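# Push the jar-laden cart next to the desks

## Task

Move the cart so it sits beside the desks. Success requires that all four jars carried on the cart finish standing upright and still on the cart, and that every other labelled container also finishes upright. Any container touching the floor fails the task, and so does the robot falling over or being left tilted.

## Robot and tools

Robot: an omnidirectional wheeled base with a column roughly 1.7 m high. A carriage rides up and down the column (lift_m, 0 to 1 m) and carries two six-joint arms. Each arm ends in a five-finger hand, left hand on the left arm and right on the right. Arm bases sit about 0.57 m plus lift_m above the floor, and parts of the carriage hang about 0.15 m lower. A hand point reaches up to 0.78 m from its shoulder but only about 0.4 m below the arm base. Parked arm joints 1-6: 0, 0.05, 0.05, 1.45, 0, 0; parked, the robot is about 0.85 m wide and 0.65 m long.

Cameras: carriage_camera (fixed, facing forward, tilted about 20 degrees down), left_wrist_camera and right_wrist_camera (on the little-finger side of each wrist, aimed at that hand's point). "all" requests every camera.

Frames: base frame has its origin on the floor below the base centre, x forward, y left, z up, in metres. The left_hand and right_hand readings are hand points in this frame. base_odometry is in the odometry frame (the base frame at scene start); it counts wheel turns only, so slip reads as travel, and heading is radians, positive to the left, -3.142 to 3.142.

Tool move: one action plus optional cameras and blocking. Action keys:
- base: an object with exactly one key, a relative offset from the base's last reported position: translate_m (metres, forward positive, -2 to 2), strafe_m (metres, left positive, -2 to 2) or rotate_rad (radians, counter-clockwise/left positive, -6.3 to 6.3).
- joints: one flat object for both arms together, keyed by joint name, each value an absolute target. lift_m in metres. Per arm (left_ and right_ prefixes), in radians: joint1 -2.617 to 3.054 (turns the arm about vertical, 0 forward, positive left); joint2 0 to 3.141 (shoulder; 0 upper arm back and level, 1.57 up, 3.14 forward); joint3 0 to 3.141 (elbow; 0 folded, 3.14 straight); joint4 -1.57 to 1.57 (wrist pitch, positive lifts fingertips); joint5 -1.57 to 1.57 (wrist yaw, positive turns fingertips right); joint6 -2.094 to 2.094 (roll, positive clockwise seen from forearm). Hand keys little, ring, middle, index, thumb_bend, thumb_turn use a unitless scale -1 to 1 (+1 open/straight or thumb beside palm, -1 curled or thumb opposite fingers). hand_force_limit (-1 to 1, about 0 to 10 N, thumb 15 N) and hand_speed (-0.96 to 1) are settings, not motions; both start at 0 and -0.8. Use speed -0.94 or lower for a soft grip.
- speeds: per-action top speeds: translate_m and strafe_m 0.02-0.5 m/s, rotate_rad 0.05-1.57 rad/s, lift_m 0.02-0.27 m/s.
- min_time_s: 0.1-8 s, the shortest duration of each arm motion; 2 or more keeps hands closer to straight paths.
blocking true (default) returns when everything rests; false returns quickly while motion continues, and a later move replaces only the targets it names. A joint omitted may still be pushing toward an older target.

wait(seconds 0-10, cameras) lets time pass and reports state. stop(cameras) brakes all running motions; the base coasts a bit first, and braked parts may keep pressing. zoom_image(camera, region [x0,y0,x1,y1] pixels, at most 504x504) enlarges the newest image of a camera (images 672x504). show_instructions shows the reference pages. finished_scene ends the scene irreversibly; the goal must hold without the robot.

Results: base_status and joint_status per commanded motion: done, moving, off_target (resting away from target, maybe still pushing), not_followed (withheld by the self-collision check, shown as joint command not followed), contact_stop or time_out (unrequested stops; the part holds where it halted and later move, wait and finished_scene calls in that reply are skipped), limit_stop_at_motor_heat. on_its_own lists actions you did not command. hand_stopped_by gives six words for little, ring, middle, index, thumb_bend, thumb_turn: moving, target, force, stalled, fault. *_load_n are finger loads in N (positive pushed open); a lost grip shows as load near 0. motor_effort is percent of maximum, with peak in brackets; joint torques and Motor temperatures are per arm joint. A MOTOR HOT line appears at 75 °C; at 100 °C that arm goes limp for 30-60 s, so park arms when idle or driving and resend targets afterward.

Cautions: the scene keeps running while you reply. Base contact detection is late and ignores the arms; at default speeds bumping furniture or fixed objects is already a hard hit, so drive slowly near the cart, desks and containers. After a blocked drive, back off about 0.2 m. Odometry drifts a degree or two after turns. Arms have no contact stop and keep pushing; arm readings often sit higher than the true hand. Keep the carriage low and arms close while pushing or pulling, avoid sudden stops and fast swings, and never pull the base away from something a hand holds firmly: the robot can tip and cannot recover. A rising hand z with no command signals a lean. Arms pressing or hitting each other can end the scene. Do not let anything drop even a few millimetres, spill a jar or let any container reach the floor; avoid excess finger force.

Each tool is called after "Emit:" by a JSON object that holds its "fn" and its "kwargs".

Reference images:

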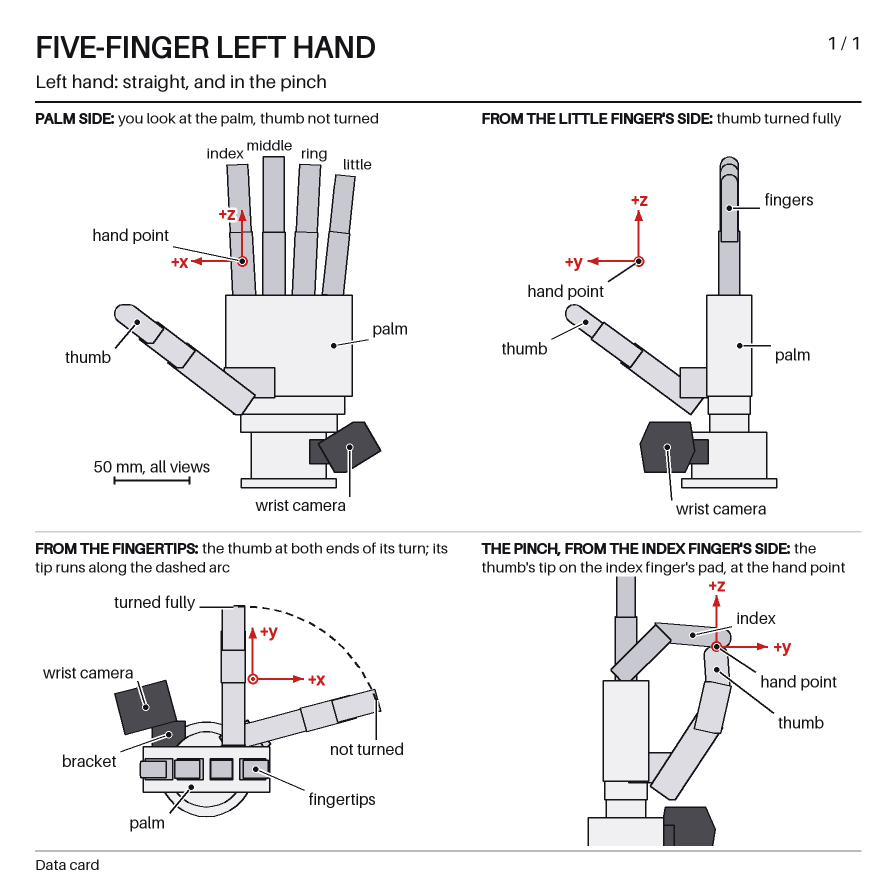

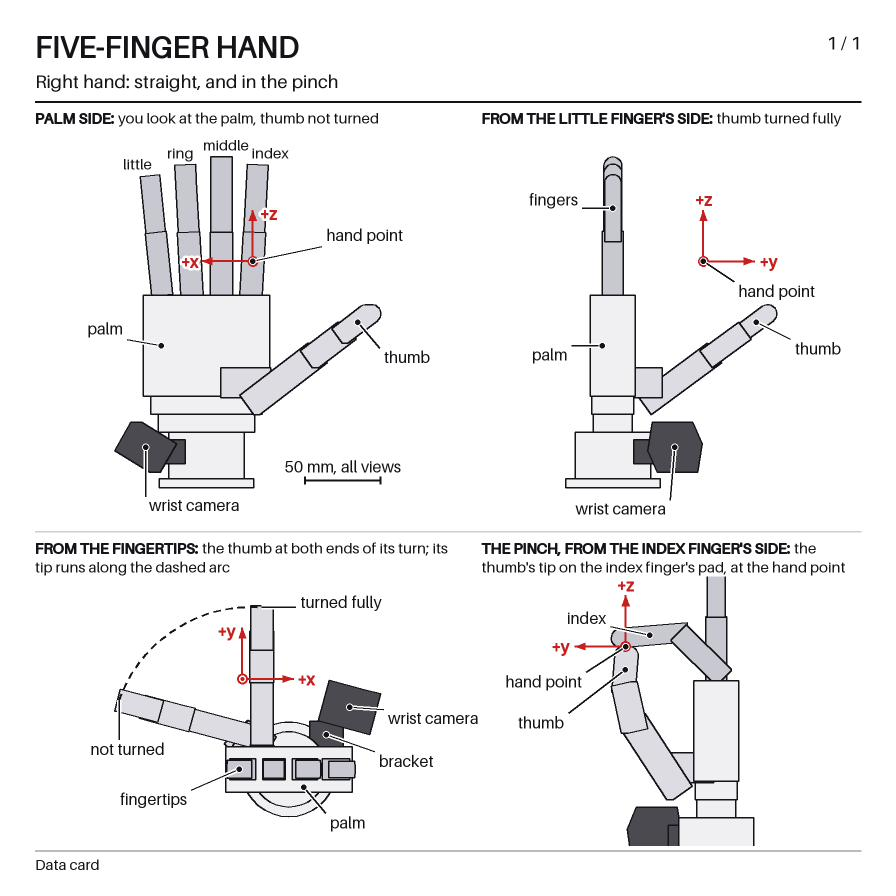

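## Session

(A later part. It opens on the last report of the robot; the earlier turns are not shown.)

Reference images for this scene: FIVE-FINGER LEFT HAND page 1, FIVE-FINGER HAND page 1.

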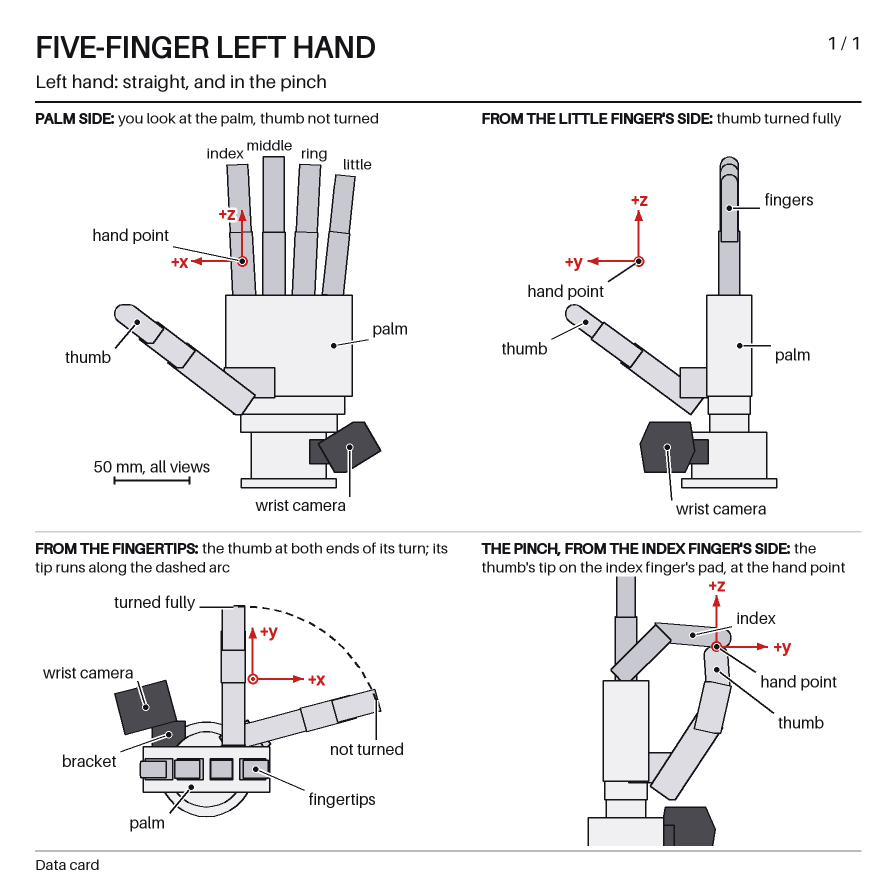

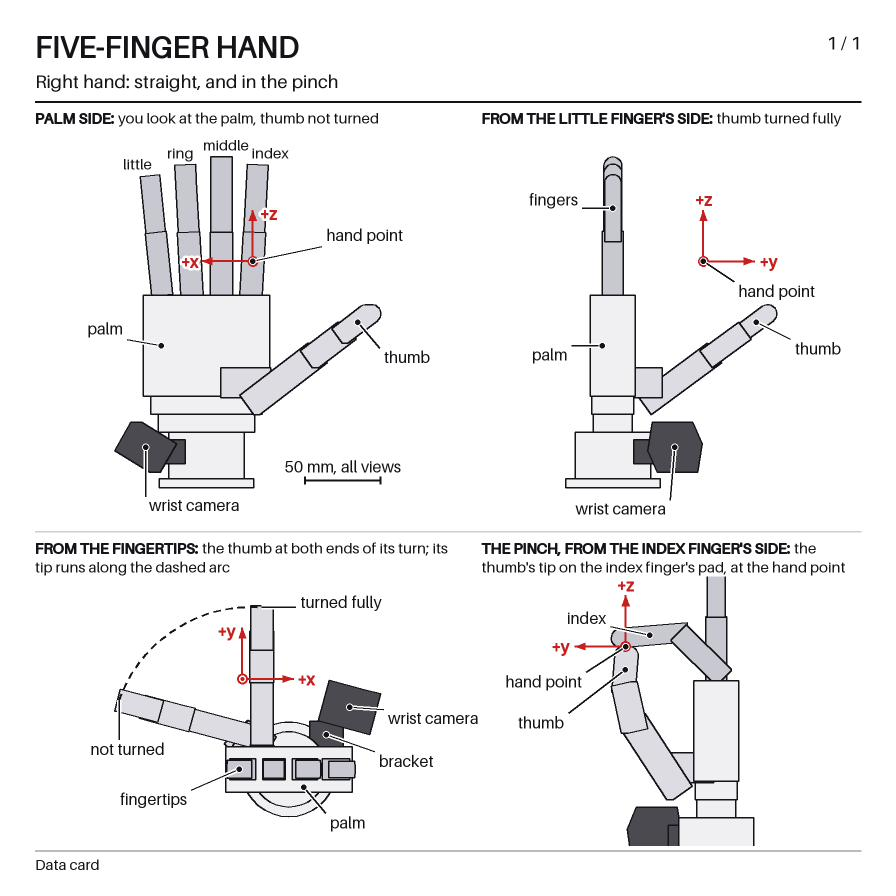

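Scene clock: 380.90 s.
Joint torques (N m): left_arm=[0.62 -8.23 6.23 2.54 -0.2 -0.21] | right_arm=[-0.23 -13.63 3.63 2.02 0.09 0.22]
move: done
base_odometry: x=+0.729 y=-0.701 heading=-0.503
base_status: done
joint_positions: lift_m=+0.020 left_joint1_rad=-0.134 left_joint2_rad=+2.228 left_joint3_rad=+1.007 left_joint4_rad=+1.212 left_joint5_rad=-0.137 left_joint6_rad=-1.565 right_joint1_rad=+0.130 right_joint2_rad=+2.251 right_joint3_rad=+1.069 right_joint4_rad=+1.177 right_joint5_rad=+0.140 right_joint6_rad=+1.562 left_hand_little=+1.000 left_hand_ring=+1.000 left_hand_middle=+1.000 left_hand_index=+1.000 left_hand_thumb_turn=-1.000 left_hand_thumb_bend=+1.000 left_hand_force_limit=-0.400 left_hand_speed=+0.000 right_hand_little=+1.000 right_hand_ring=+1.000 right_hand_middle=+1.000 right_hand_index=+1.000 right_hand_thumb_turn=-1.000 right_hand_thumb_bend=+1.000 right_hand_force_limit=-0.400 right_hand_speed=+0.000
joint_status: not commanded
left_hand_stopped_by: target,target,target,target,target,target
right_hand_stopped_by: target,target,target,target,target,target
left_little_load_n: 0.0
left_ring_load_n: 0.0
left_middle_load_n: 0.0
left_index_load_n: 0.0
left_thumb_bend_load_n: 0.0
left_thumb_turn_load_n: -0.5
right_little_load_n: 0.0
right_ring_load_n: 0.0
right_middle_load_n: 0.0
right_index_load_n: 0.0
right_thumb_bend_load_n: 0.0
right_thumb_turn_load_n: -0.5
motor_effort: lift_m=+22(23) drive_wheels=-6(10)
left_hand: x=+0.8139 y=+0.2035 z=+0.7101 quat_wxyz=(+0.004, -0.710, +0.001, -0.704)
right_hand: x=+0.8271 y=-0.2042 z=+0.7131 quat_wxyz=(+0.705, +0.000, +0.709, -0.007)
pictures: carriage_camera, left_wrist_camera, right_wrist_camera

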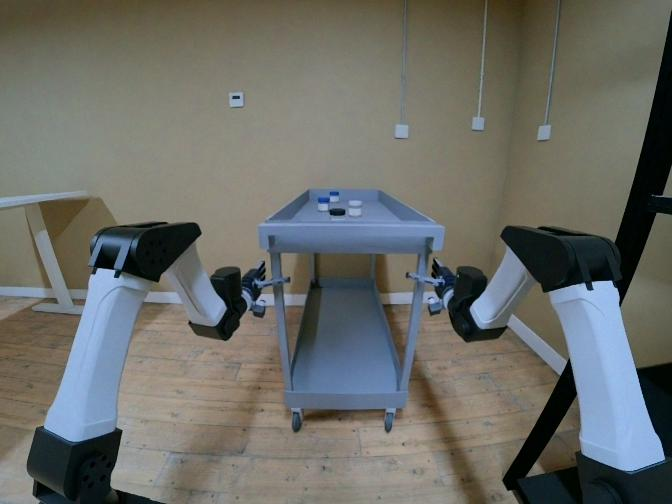

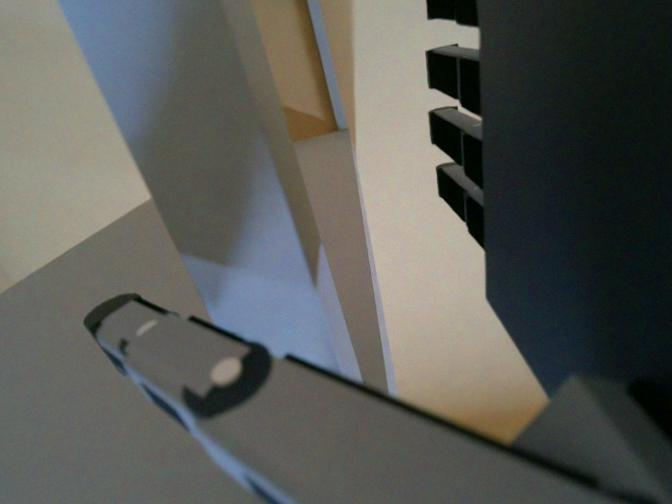

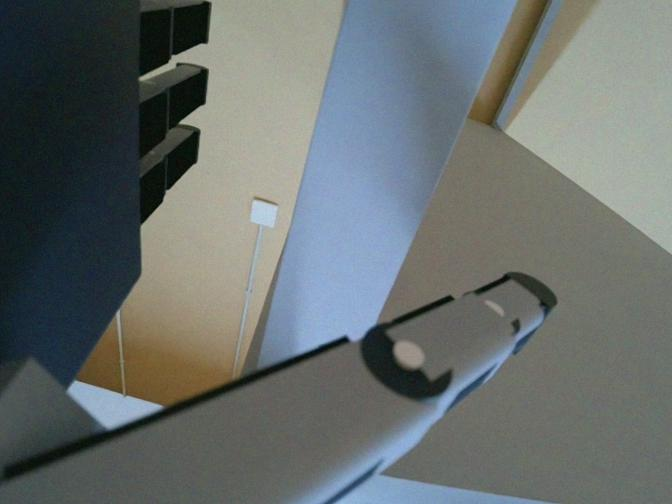

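Emit:
{"fn": "move", "kwargs": {"joints": {"left_joint1_rad": -0.155, "left_joint5_rad": -0.17, "right_joint1_rad": 0.155, "right_joint5_rad": 0.17, "right_joint2_rad": 2.225, "right_joint3_rad": 1.02, "right_joint4_rad": 1.21}, "min_time_s": 1.5}}

Emit:
{"fn": "move", "kwargs": {"joints": {"left_hand_speed": -0.9, "right_hand_speed": -0.9, "left_hand_force_limit": -0.4, "right_hand_force_limit": -0.4, "left_hand_little": -0.8, "left_hand_ring": -0.8, "left_hand_middle": -0.8, "left_hand_index": -0.8, "right_hand_little": -0.8, "right_hand_ring": -0.8, "right_hand_middle": -0.8, "right_hand_index": -0.8}, "cameras": ["all"]}}

Emit:
{"fn": "zoom_image", "kwargs": {"camera": "carriage_camera", "region": [240, 180, 460, 400]}}

Scene clock: 399.50 s.
Joint torques (N m): left_arm=[-0.46 -8.14 5.87 2.57 -0.27 -0.22] | right_arm=[0.51 -15.35 3.41 2.02 0.14 0.25]
move: done
base_odometry: x=+0.729 y=-0.701 heading=-0.503
base_status: not commanded
joint_positions: lift_m=+0.020 left_joint1_rad=-0.148 left_joint2_rad=+2.228 left_joint3_rad=+1.007 left_joint4_rad=+1.212 left_joint5_rad=-0.154 left_joint6_rad=-1.565 right_joint1_rad=+0.146 right_joint2_rad=+2.251 right_joint3_rad=+1.034 right_joint4_rad=+1.190 right_joint5_rad=+0.155 right_joint6_rad=+1.562 left_hand_little=+1.000 left_hand_ring=+1.000 left_hand_middle=+1.000 left_hand_index=+1.000 left_hand_thumb_turn=-1.000 left_hand_thumb_bend=+1.000 left_hand_force_limit=-0.400 left_hand_speed=+0.000 right_hand_little=+1.000 right_hand_ring=+1.000 right_hand_middle=+1.000 right_hand_index=+1.000 right_hand_thumb_turn=-1.000 right_hand_thumb_bend=+1.000 right_hand_force_limit=-0.400 right_hand_speed=+0.000
joint_status: all done
left_hand_stopped_by: target,target,target,target,target,target
right_hand_stopped_by: target,target,target,target,target,target
left_little_load_n: 0.0
left_ring_load_n: 0.0
left_middle_load_n: 0.0
left_index_load_n: 0.0
left_thumb_bend_load_n: 0.0
left_thumb_turn_load_n: -0.5
right_little_load_n: 0.0
right_ring_load_n: 0.0
right_middle_load_n: 0.0
right_index_load_n: 0.0
right_thumb_bend_load_n: 0.0
right_thumb_turn_load_n: 0.0
motor_effort: lift_m=+22(22) drive_wheels=-6(6)
left_hand: x=+0.8133 y=+0.1984 z=+0.7101 quat_wxyz=(+0.005, -0.710, +0.001, -0.704)
right_hand: x=+0.8197 y=-0.1991 z=+0.7022 quat_wxyz=(+0.698, -0.001, +0.716, -0.008)
pictures: none

Scene clock: 406.13 s.
Joint torques (N m): left_arm=[-0.43 -8.16 5.37 2.61 -0.14 -0.23] | right_arm=[0.59 -15.42 3.49 2.06 0.06 0.27]
move: off_target
base_odometry: x=+0.729 y=-0.701 heading=-0.503
base_status: not commanded
joint_positions: lift_m=+0.020 left_joint1_rad=-0.148 left_joint2_rad=+2.228 left_joint3_rad=+1.013 left_joint4_rad=+1.207 left_joint5_rad=-0.163 left_joint6_rad=-1.565 right_joint1_rad=+0.146 right_joint2_rad=+2.251 right_joint3_rad=+1.034 right_joint4_rad=+1.191 right_joint5_rad=+0.159 right_joint6_rad=+1.562 left_hand_little=-0.433 left_hand_ring=-0.396 left_hand_middle=-0.396 left_hand_index=-0.461 left_hand_thumb_turn=-1.000 left_hand_thumb_bend=+1.000 left_hand_force_limit=-0.400 left_hand_speed=-0.900 right_hand_little=-0.154 right_hand_ring=-0.182 right_hand_middle=-0.219 right_hand_index=-0.238 right_hand_thumb_turn=-1.000 right_hand_thumb_bend=+1.000 right_hand_force_limit=-0.400 right_hand_speed=-0.900
joint_status: left_hand_little off_target (ended at -0.433, target -0.800); left_hand_ring off_target (ended at -0.396, target -0.800); left_hand_middle off_target (ended at -0.396, target -0.800); left_hand_index off_target (ended at -0.461, target -0.800); right_hand_little off_target (ended at -0.154, target -0.800); right_hand_ring off_target (ended at -0.182, target -0.800); right_hand_middle off_target (ended at -0.219, target -0.800); right_hand_index off_target (ended at -0.238, target -0.800); the others done
left_hand_stopped_by: force,force,force,force,target,target
right_hand_stopped_by: force,force,force,force,target,target
left_little_load_n: 1.0
left_ring_load_n: 0.0
left_middle_load_n: 0.0
left_index_load_n: 2.5
left_thumb_bend_load_n: 0.0
left_thumb_turn_load_n: 0.0
right_little_load_n: 0.0
right_ring_load_n: 0.0
right_middle_load_n: 0.0
right_index_load_n: 0.0
right_thumb_bend_load_n: 0.0
right_thumb_turn_load_n: -0.5
motor_effort: lift_m=+22(23) drive_wheels=-6(6)
left_hand: x=+0.8152 y=+0.2001 z=+0.7116 quat_wxyz=(+0.008, -0.710, -0.003, -0.704)
right_hand: x=+0.8199 y=-0.1998 z=+0.7023 quat_wxyz=(+0.698, +0.000, +0.716, -0.009)
pictures: carriage_camera, left_wrist_camera, right_wrist_camera

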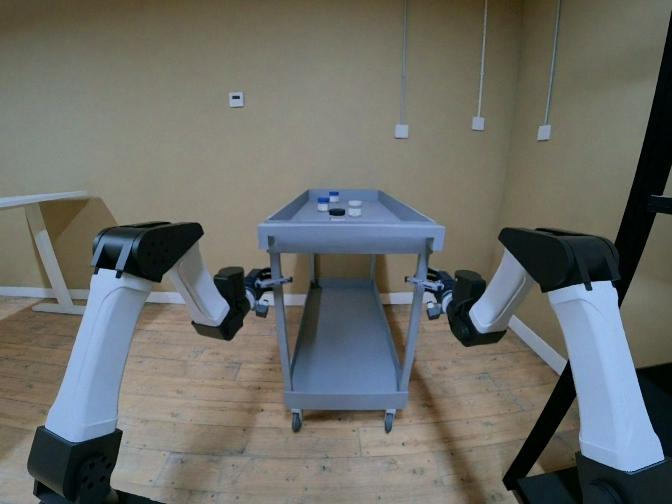

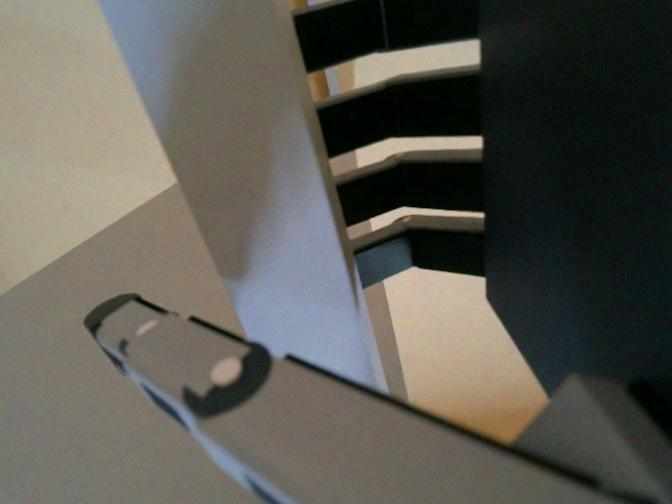

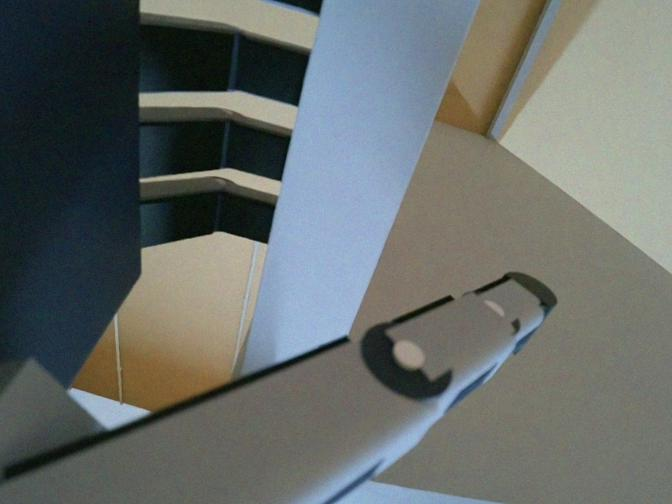

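Scaled by 2.291.

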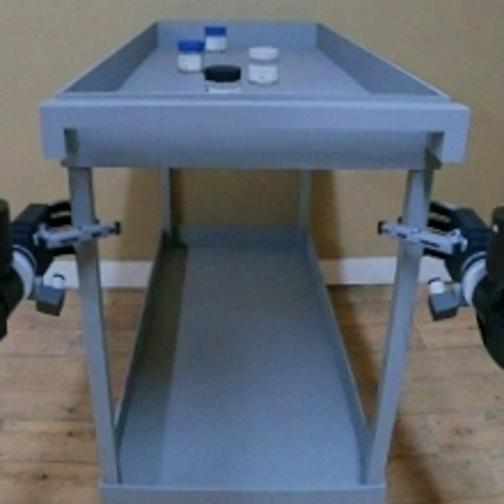

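Emit:
{"fn": "move", "kwargs": {"joints": {"left_hand_thumb_bend": -0.6, "right_hand_thumb_bend": -0.6}, "cameras": ["all"]}}

Scene clock: 414.10 s.
Joint torques (N m): left_arm=[-0.16 -8.13 5.38 2.61 -0.14 -0.23] | right_arm=[-0.16 -15.41 3.41 2.04 0.1 0.23]
move: off_target
base_odometry: x=+0.729 y=-0.701 heading=-0.503
base_status: not commanded
joint_positions: lift_m=+0.020 left_joint1_rad=-0.151 left_joint2_rad=+2.228 left_joint3_rad=+1.013 left_joint4_rad=+1.207 left_joint5_rad=-0.163 left_joint6_rad=-1.565 right_joint1_rad=+0.152 right_joint2_rad=+2.251 right_joint3_rad=+1.034 right_joint4_rad=+1.191 right_joint5_rad=+0.159 right_joint6_rad=+1.562 left_hand_little=-0.433 left_hand_ring=-0.396 left_hand_middle=-0.396 left_hand_index=-0.460 left_hand_thumb_turn=-1.000 left_hand_thumb_bend=+0.687 left_hand_force_limit=-0.400 left_hand_speed=-0.900 right_hand_little=-0.154 right_hand_ring=-0.182 right_hand_middle=-0.219 right_hand_index=-0.238 right_hand_thumb_turn=-1.000 right_hand_thumb_bend=+0.234 right_hand_force_limit=-0.400 right_hand_speed=-0.900
joint_status: left_hand_thumb_bend off_target (ended at +0.687, target -0.600); right_hand_thumb_bend off_target (ended at +0.234, target -0.600)
left_hand_stopped_by: force,force,force,force,force,target
right_hand_stopped_by: force,force,force,force,force,target
left_little_load_n: 2.5
left_ring_load_n: 0.0
left_middle_load_n: 0.5
left_index_load_n: 4.0
left_thumb_bend_load_n: 4.0
left_thumb_turn_load_n: -0.5
right_little_load_n: 0.0
right_ring_load_n: 0.0
right_middle_load_n: 2.0
right_index_load_n: 3.0
right_thumb_bend_load_n: 4.0
right_thumb_turn_load_n: 0.0
motor_effort: lift_m=+22(22) drive_wheels=-6(6)
left_hand: x=+0.8148 y=+0.1983 z=+0.7116 quat_wxyz=(+0.007, -0.710, -0.002, -0.704)
right_hand: x=+0.8191 y=-0.1958 z=+0.7024 quat_wxyz=(+0.698, -0.002, +0.716, -0.007)
pictures: carriage_camera, left_wrist_camera, right_wrist_camera

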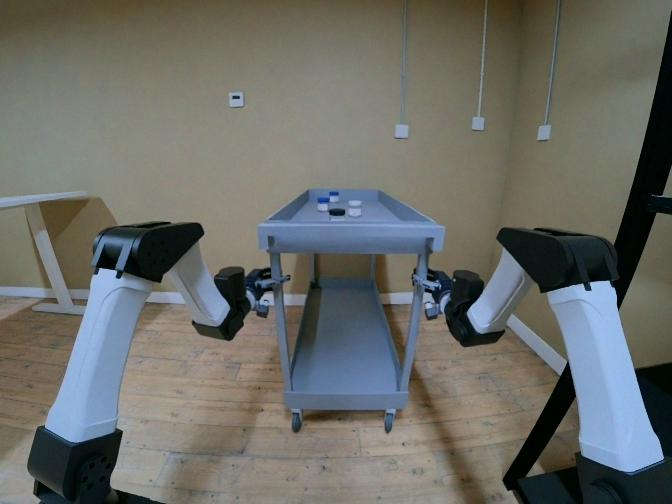

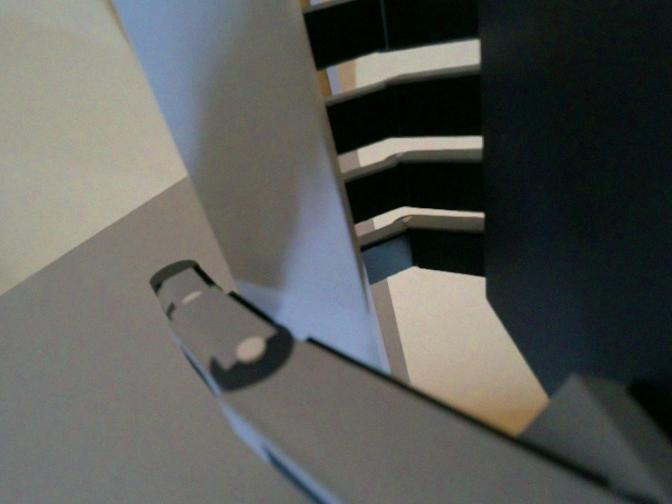

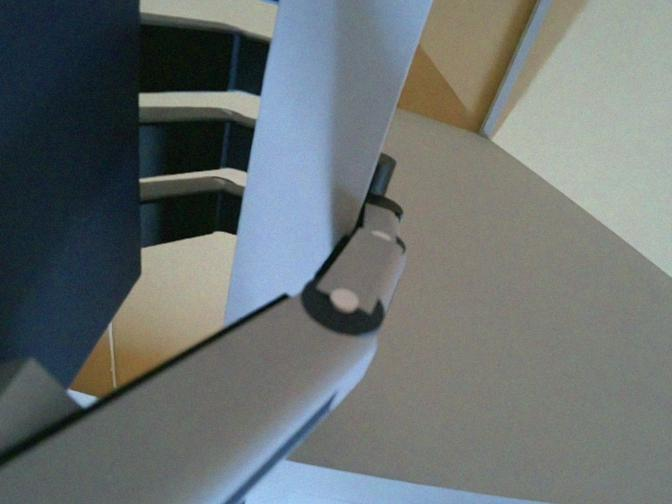

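Emit:
{"fn": "move", "kwargs": {"base": {"translate_m": -0.15}, "speeds": {"translate_m": 0.08}, "cameras": ["carriage_camera"]}}

Emit:
{"fn": "zoom_image", "kwargs": {"camera": "carriage_camera", "region": [240, 180, 460, 400]}}

Scene clock: 433.97 s.
Joint torques (N m): left_arm=[-0.03 -8.17 4.98 2.66 -0.11 -0.23] | right_arm=[-0.9 -15.38 4.01 2.02 0.11 0.27]
Motor temperatures (°C): left_arm=[27 47 39 53 25 29] | right_arm=[26 56 35 42 29 28]
move: done
base_odometry: x=+0.598 y=-0.628 heading=-0.503
base_status: done
joint_positions: lift_m=+0.020 left_joint1_rad=-0.152 left_joint2_rad=+2.228 left_joint3_rad=+1.018 left_joint4_rad=+1.204 left_joint5_rad=-0.167 left_joint6_rad=-1.565 right_joint1_rad=+0.163 right_joint2_rad=+2.251 right_joint3_rad=+1.029 right_joint4_rad=+1.198 right_joint5_rad=+0.157 right_joint6_rad=+1.562 left_hand_little=-0.433 left_hand_ring=-0.396 left_hand_middle=-0.396 left_hand_index=-0.460 left_hand_thumb_turn=-1.000 left_hand_thumb_bend=+0.686 left_hand_force_limit=-0.400 left_hand_speed=-0.900 right_hand_little=-0.154 right_hand_ring=-0.182 right_hand_middle=-0.219 right_hand_index=-0.238 right_hand_thumb_turn=-1.000 right_hand_thumb_bend=+0.234 right_hand_force_limit=-0.400 right_hand_speed=-0.900
joint_status: not commanded
left_hand_stopped_by: force,force,force,force,force,target
right_hand_stopped_by: force,force,force,force,force,target
left_little_load_n: 3.0
left_ring_load_n: 0.5
left_middle_load_n: 0.0
left_index_load_n: 4.5
left_thumb_bend_load_n: 0.0
left_thumb_turn_load_n: -0.5
right_little_load_n: 0.0
right_ring_load_n: 0.0
right_middle_load_n: 1.0
right_index_load_n: 3.0
right_thumb_bend_load_n: 2.5
right_thumb_turn_load_n: 0.0
motor_effort: lift_m=+22(22) drive_wheels=-2(16)
left_hand: x=+0.8159 y=+0.1981 z=+0.7128 quat_wxyz=(+0.008, -0.709, -0.003, -0.705)
right_hand: x=+0.8165 y=-0.1893 z=+0.7022 quat_wxyz=(+0.699, -0.007, +0.715, -0.002)

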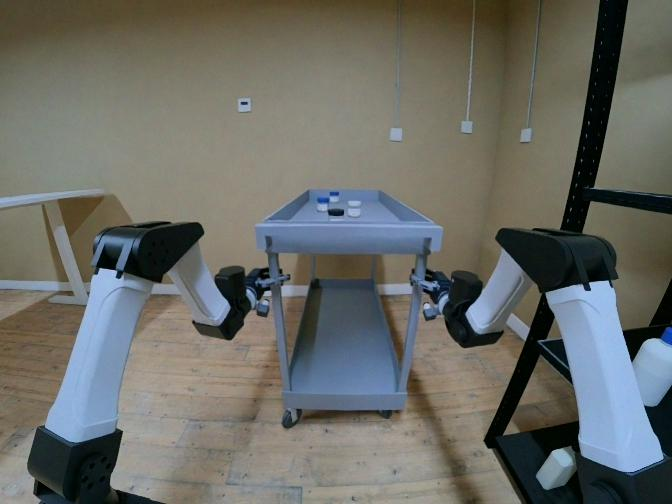

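Scaled by 2.291.

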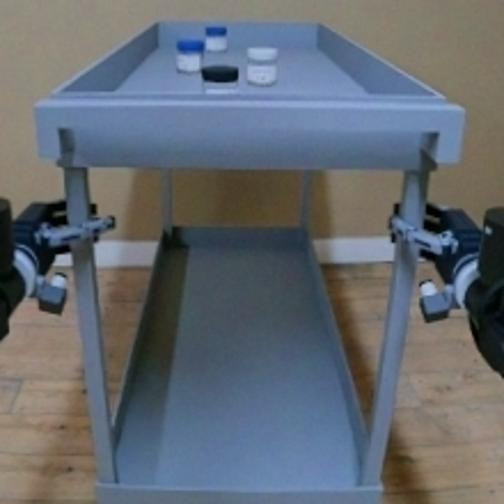

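Emit:
{"fn": "move", "kwargs": {"base": {"translate_m": -0.4}, "speeds": {"translate_m": 0.1}, "cameras": ["carriage_camera"]}}

Emit:
{"fn": "move", "kwargs": {"base": {"strafe_m": 0.1}, "speeds": {"strafe_m": 0.08}, "cameras": ["all"]}}

Emit:
{"fn": "zoom_image", "kwargs": {"camera": "carriage_camera", "region": [240, 180, 460, 400]}}

Scene clock: 442.13 s.
Joint torques (N m): left_arm=[2.41 -8.28 4.11 2.8 -0.58 -0.23] | right_arm=[-0.51 -15.17 4.12 1.93 0 0.26]
Motor temperatures (°C): left_arm=[27 47 39 53 26 29] | right_arm=[26 56 34 42 29 28]
move: done
base_odometry: x=+0.248 y=-0.435 heading=-0.503
base_status: done
joint_positions: lift_m=+0.020 left_joint1_rad=-0.177 left_joint2_rad=+2.228 left_joint3_rad=+1.031 left_joint4_rad=+1.192 left_joint5_rad=-0.120 left_joint6_rad=-1.565 right_joint1_rad=+0.157 right_joint2_rad=+2.251 right_joint3_rad=+1.025 right_joint4_rad=+1.204 right_joint5_rad=+0.165 right_joint6_rad=+1.563 left_hand_little=-0.434 left_hand_ring=-0.396 left_hand_middle=-0.396 left_hand_index=-0.460 left_hand_thumb_turn=-1.000 left_hand_thumb_bend=+0.687 left_hand_force_limit=-0.400 left_hand_speed=-0.900 right_hand_little=-0.154 right_hand_ring=-0.182 right_hand_middle=-0.219 right_hand_index=-0.238 right_hand_thumb_turn=-1.000 right_hand_thumb_bend=+0.233 right_hand_force_limit=-0.400 right_hand_speed=-0.900
joint_status: not commanded
left_hand_stopped_by: force,force,force,force,force,target
right_hand_stopped_by: force,force,force,force,force,target
left_little_load_n: 0.5
left_ring_load_n: 0.0
left_middle_load_n: 0.0
left_index_load_n: 2.5
left_thumb_bend_load_n: 3.0
left_thumb_turn_load_n: 0.0
right_little_load_n: 0.0
right_ring_load_n: 0.0
right_middle_load_n: 0.0
right_index_load_n: 0.0
right_thumb_bend_load_n: 0.0
right_thumb_turn_load_n: 0.0
motor_effort: lift_m=+22(23) drive_wheels=-3(13)
left_hand: x=+0.8122 y=+0.1739 z=+0.7150 quat_wxyz=(-0.018, -0.708, +0.023, -0.705)
right_hand: x=+0.8169 y=-0.1944 z=+0.7021 quat_wxyz=(+0.699, -0.001, +0.715, -0.007)

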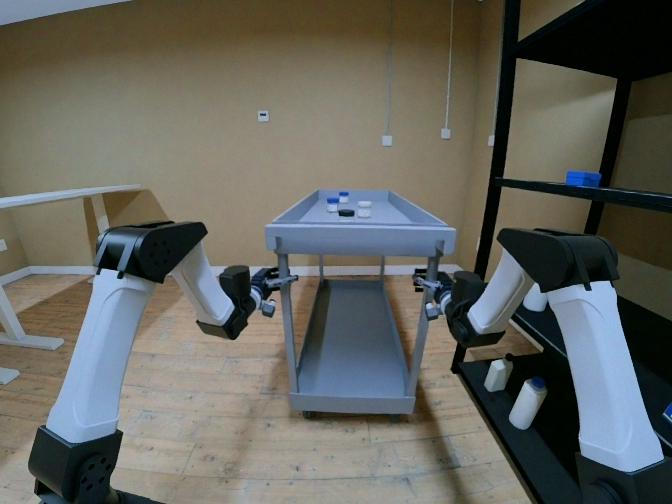

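Scene clock: 444.00 s.
Joint torques (N m): left_arm=[2.1 -8.23 3.79 2.84 -0.49 -0.23] | right_arm=[-0.57 -15.41 5.24 1.71 -0.07 0.18]
Motor temperatures (°C): left_arm=[27 47 39 53 26 29] | right_arm=[26 56 34 42 29 28]
move: done
base_odometry: x=+0.296 y=-0.347 heading=-0.503
base_status: done
joint_positions: lift_m=+0.020 left_joint1_rad=-0.175 left_joint2_rad=+2.228 left_joint3_rad=+1.034 left_joint4_rad=+1.190 left_joint5_rad=-0.120 left_joint6_rad=-1.564 right_joint1_rad=+0.159 right_joint2_rad=+2.251 right_joint3_rad=+1.010 right_joint4_rad=+1.226 right_joint5_rad=+0.173 right_joint6_rad=+1.571 left_hand_little=-0.434 left_hand_ring=-0.396 left_hand_middle=-0.396 left_hand_index=-0.460 left_hand_thumb_turn=-1.000 left_hand_thumb_bend=+0.687 left_hand_force_limit=-0.400 left_hand_speed=-0.900 right_hand_little=-0.154 right_hand_ring=-0.182 right_hand_middle=-0.219 right_hand_index=-0.238 right_hand_thumb_turn=-1.000 right_hand_thumb_bend=+0.234 right_hand_force_limit=-0.400 right_hand_speed=-0.900
joint_status: not commanded
left_hand_stopped_by: force,force,force,force,force,target
right_hand_stopped_by: force,force,force,force,force,target
left_little_load_n: 0.5
left_ring_load_n: 0.0
left_middle_load_n: 0.0
left_index_load_n: 2.0
left_thumb_bend_load_n: 2.5
left_thumb_turn_load_n: -0.5
right_little_load_n: 0.0
right_ring_load_n: 0.0
right_middle_load_n: 0.0
right_index_load_n: 0.0
right_thumb_bend_load_n: 3.5
right_thumb_turn_load_n: 0.5
motor_effort: lift_m=+22(22) drive_wheels=-3(11)
left_hand: x=+0.8131 y=+0.1752 z=+0.7157 quat_wxyz=(-0.017, -0.708, +0.022, -0.706)
right_hand: x=+0.8138 y=-0.1957 z=+0.7026 quat_wxyz=(+0.702, +0.004, +0.712, -0.006)
pictures: carriage_camera, left_wrist_camera, right_wrist_camera

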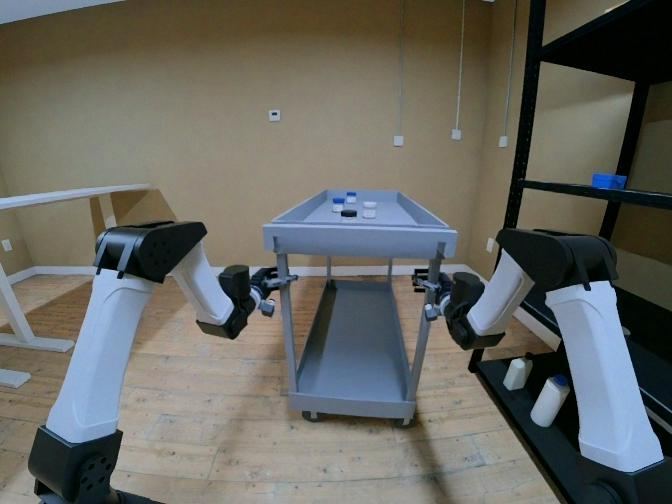

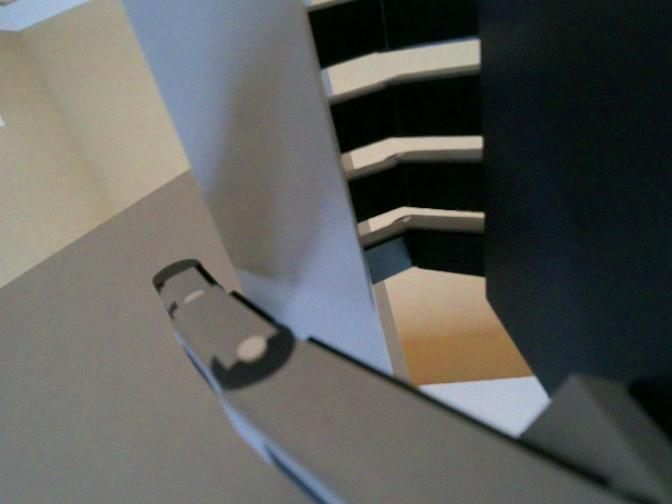

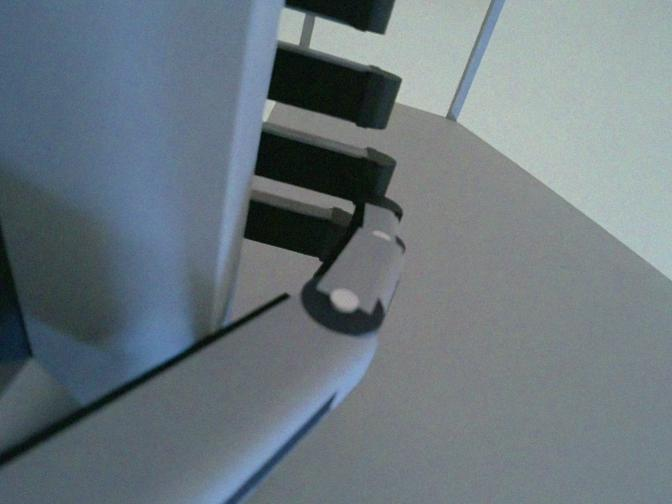

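Scaled by 2.291.

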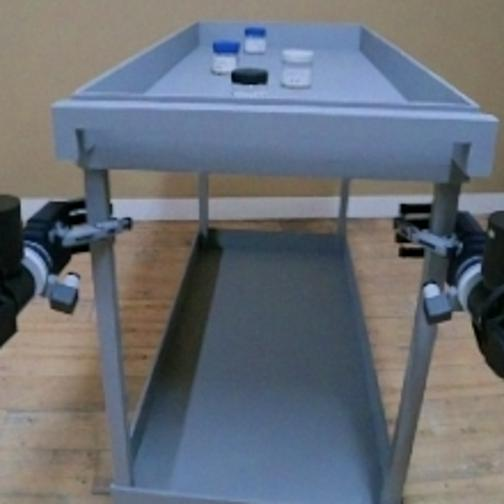

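Emit:
{"fn": "move", "kwargs": {"base": {"strafe_m": 0.15}, "speeds": {"strafe_m": 0.08}, "cameras": ["all"]}}

Emit:
{"fn": "zoom_image", "kwargs": {"camera": "carriage_camera", "region": [240, 180, 460, 400]}}

Scene clock: 475.23 s.
Joint torques (N m): left_arm=[2.35 -8.2 4.05 2.71 -0.57 -0.25] | right_arm=[-0.76 -15.17 6.09 1.62 0 0.2]
Motor temperatures (°C): left_arm=[27 47 38 52 26 29] | right_arm=[26 58 35 42 29 28]
move: done
base_odometry: x=+0.368 y=-0.216 heading=-0.502
base_status: done
joint_positions: lift_m=+0.020 left_joint1_rad=-0.176 left_joint2_rad=+2.228 left_joint3_rad=+1.031 left_joint4_rad=+1.198 left_joint5_rad=-0.119 left_joint6_rad=-1.564 right_joint1_rad=+0.159 right_joint2_rad=+2.251 right_joint3_rad=+1.001 right_joint4_rad=+1.240 right_joint5_rad=+0.169 right_joint6_rad=+1.571 left_hand_little=-0.434 left_hand_ring=-0.396 left_hand_middle=-0.396 left_hand_index=-0.461 left_hand_thumb_turn=-1.000 left_hand_thumb_bend=+0.687 left_hand_force_limit=-0.400 left_hand_speed=-0.900 right_hand_little=-0.154 right_hand_ring=-0.182 right_hand_middle=-0.219 right_hand_index=-0.238 right_hand_thumb_turn=-1.000 right_hand_thumb_bend=+0.234 right_hand_force_limit=-0.400 right_hand_speed=-0.900
joint_status: not commanded
left_hand_stopped_by: force,force,force,force,force,target
right_hand_stopped_by: force,force,force,force,force,target
left_little_load_n: 0.0
left_ring_load_n: 0.0
left_middle_load_n: -0.5
left_index_load_n: 0.0
left_thumb_bend_load_n: 1.5
left_thumb_turn_load_n: -0.5
right_little_load_n: 0.0
right_ring_load_n: 0.0
right_middle_load_n: 0.0
right_index_load_n: 0.0
right_thumb_bend_load_n: 4.0
right_thumb_turn_load_n: 1.0
motor_effort: lift_m=+22(23) drive_wheels=-3(12)
left_hand: x=+0.8121 y=+0.1744 z=+0.7163 quat_wxyz=(-0.018, -0.707, +0.023, -0.707)
right_hand: x=+0.8115 y=-0.1950 z=+0.7026 quat_wxyz=(+0.703, +0.003, +0.711, -0.004)
pictures: carriage_camera, left_wrist_camera, right_wrist_camera

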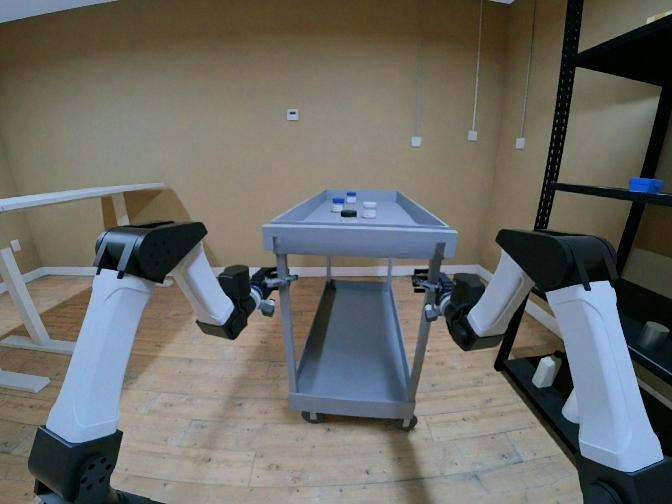

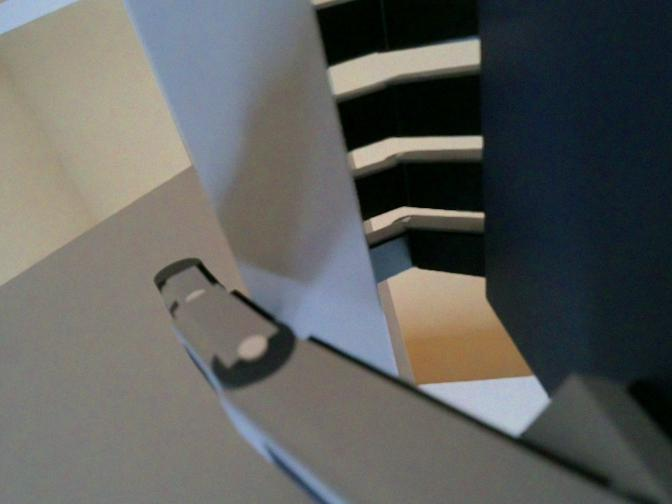

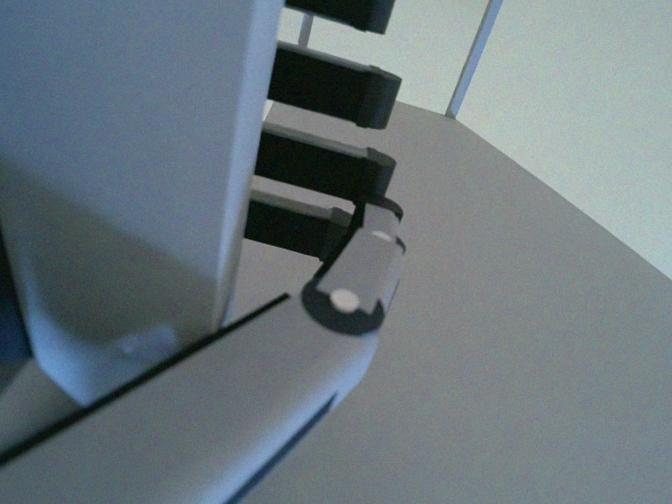

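Scaled by 2.291.

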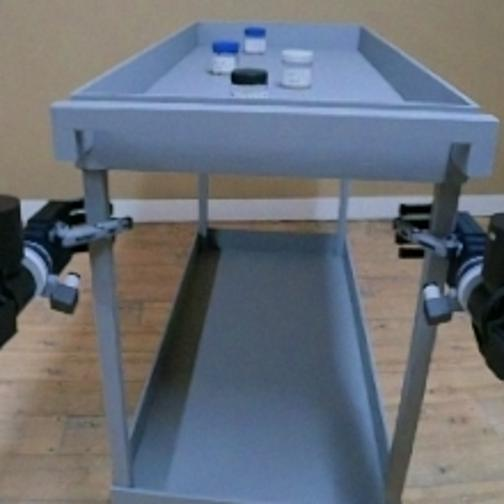

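Emit:
{"fn": "move", "kwargs": {"base": {"strafe_m": 0.5}, "speeds": {"strafe_m": 0.12}, "cameras": ["carriage_camera", "right_wrist_camera"]}}

Emit:
{"fn": "zoom_image", "kwargs": {"camera": "carriage_camera", "region": [0, 100, 480, 400]}}

Scene clock: 487.60 s.
Joint torques (N m): left_arm=[1.91 -8.17 3.99 2.68 -0.54 -0.24] | right_arm=[-0.91 -15.09 6.09 1.62 0 0.15]
Motor temperatures (°C): left_arm=[27 47 38 54 26 29] | right_arm=[26 59 35 40 29 28]
move: done
base_odometry: x=+0.608 y=+0.223 heading=-0.502
base_status: done
joint_positions: lift_m=+0.020 left_joint1_rad=-0.173 left_joint2_rad=+2.228 left_joint3_rad=+1.033 left_joint4_rad=+1.200 left_joint5_rad=-0.121 left_joint6_rad=-1.564 right_joint1_rad=+0.162 right_joint2_rad=+2.251 right_joint3_rad=+1.001 right_joint4_rad=+1.239 right_joint5_rad=+0.159 right_joint6_rad=+1.571 left_hand_little=-0.434 left_hand_ring=-0.396 left_hand_middle=-0.396 left_hand_index=-0.461 left_hand_thumb_turn=-1.000 left_hand_thumb_bend=+0.687 left_hand_force_limit=-0.400 left_hand_speed=-0.900 right_hand_little=-0.154 right_hand_ring=-0.182 right_hand_middle=-0.219 right_hand_index=-0.238 right_hand_thumb_turn=-1.000 right_hand_thumb_bend=+0.234 right_hand_force_limit=-0.400 right_hand_speed=-0.900
joint_status: not commanded
left_hand_stopped_by: force,force,force,force,force,target
right_hand_stopped_by: force,force,force,force,force,target
left_little_load_n: 0.0
left_ring_load_n: 0.0
left_middle_load_n: 0.0
left_index_load_n: 0.0
left_thumb_bend_load_n: 1.0
left_thumb_turn_load_n: -0.5
right_little_load_n: 0.0
right_ring_load_n: 0.0
right_middle_load_n: 0.0
right_index_load_n: 0.0
right_thumb_bend_load_n: 2.0
right_thumb_turn_load_n: 0.5
motor_effort: lift_m=+22(23) drive_wheels=-3(12)
left_hand: x=+0.8129 y=+0.1767 z=+0.7178 quat_wxyz=(-0.016, -0.705, +0.020, -0.709)
right_hand: x=+0.8106 y=-0.1914 z=+0.7022 quat_wxyz=(+0.703, -0.002, +0.711, +0.000)

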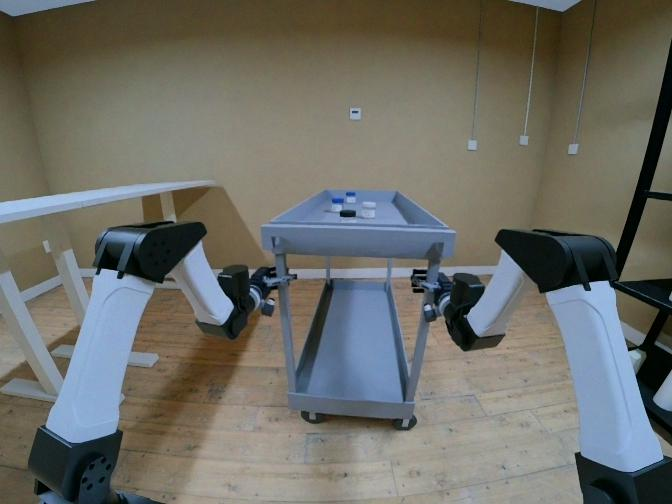

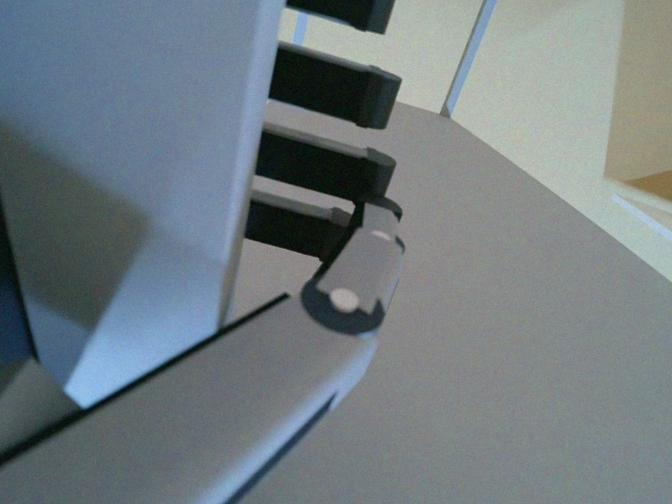

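Scaled by 1.050.

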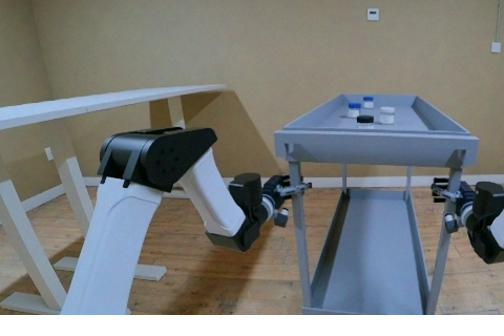

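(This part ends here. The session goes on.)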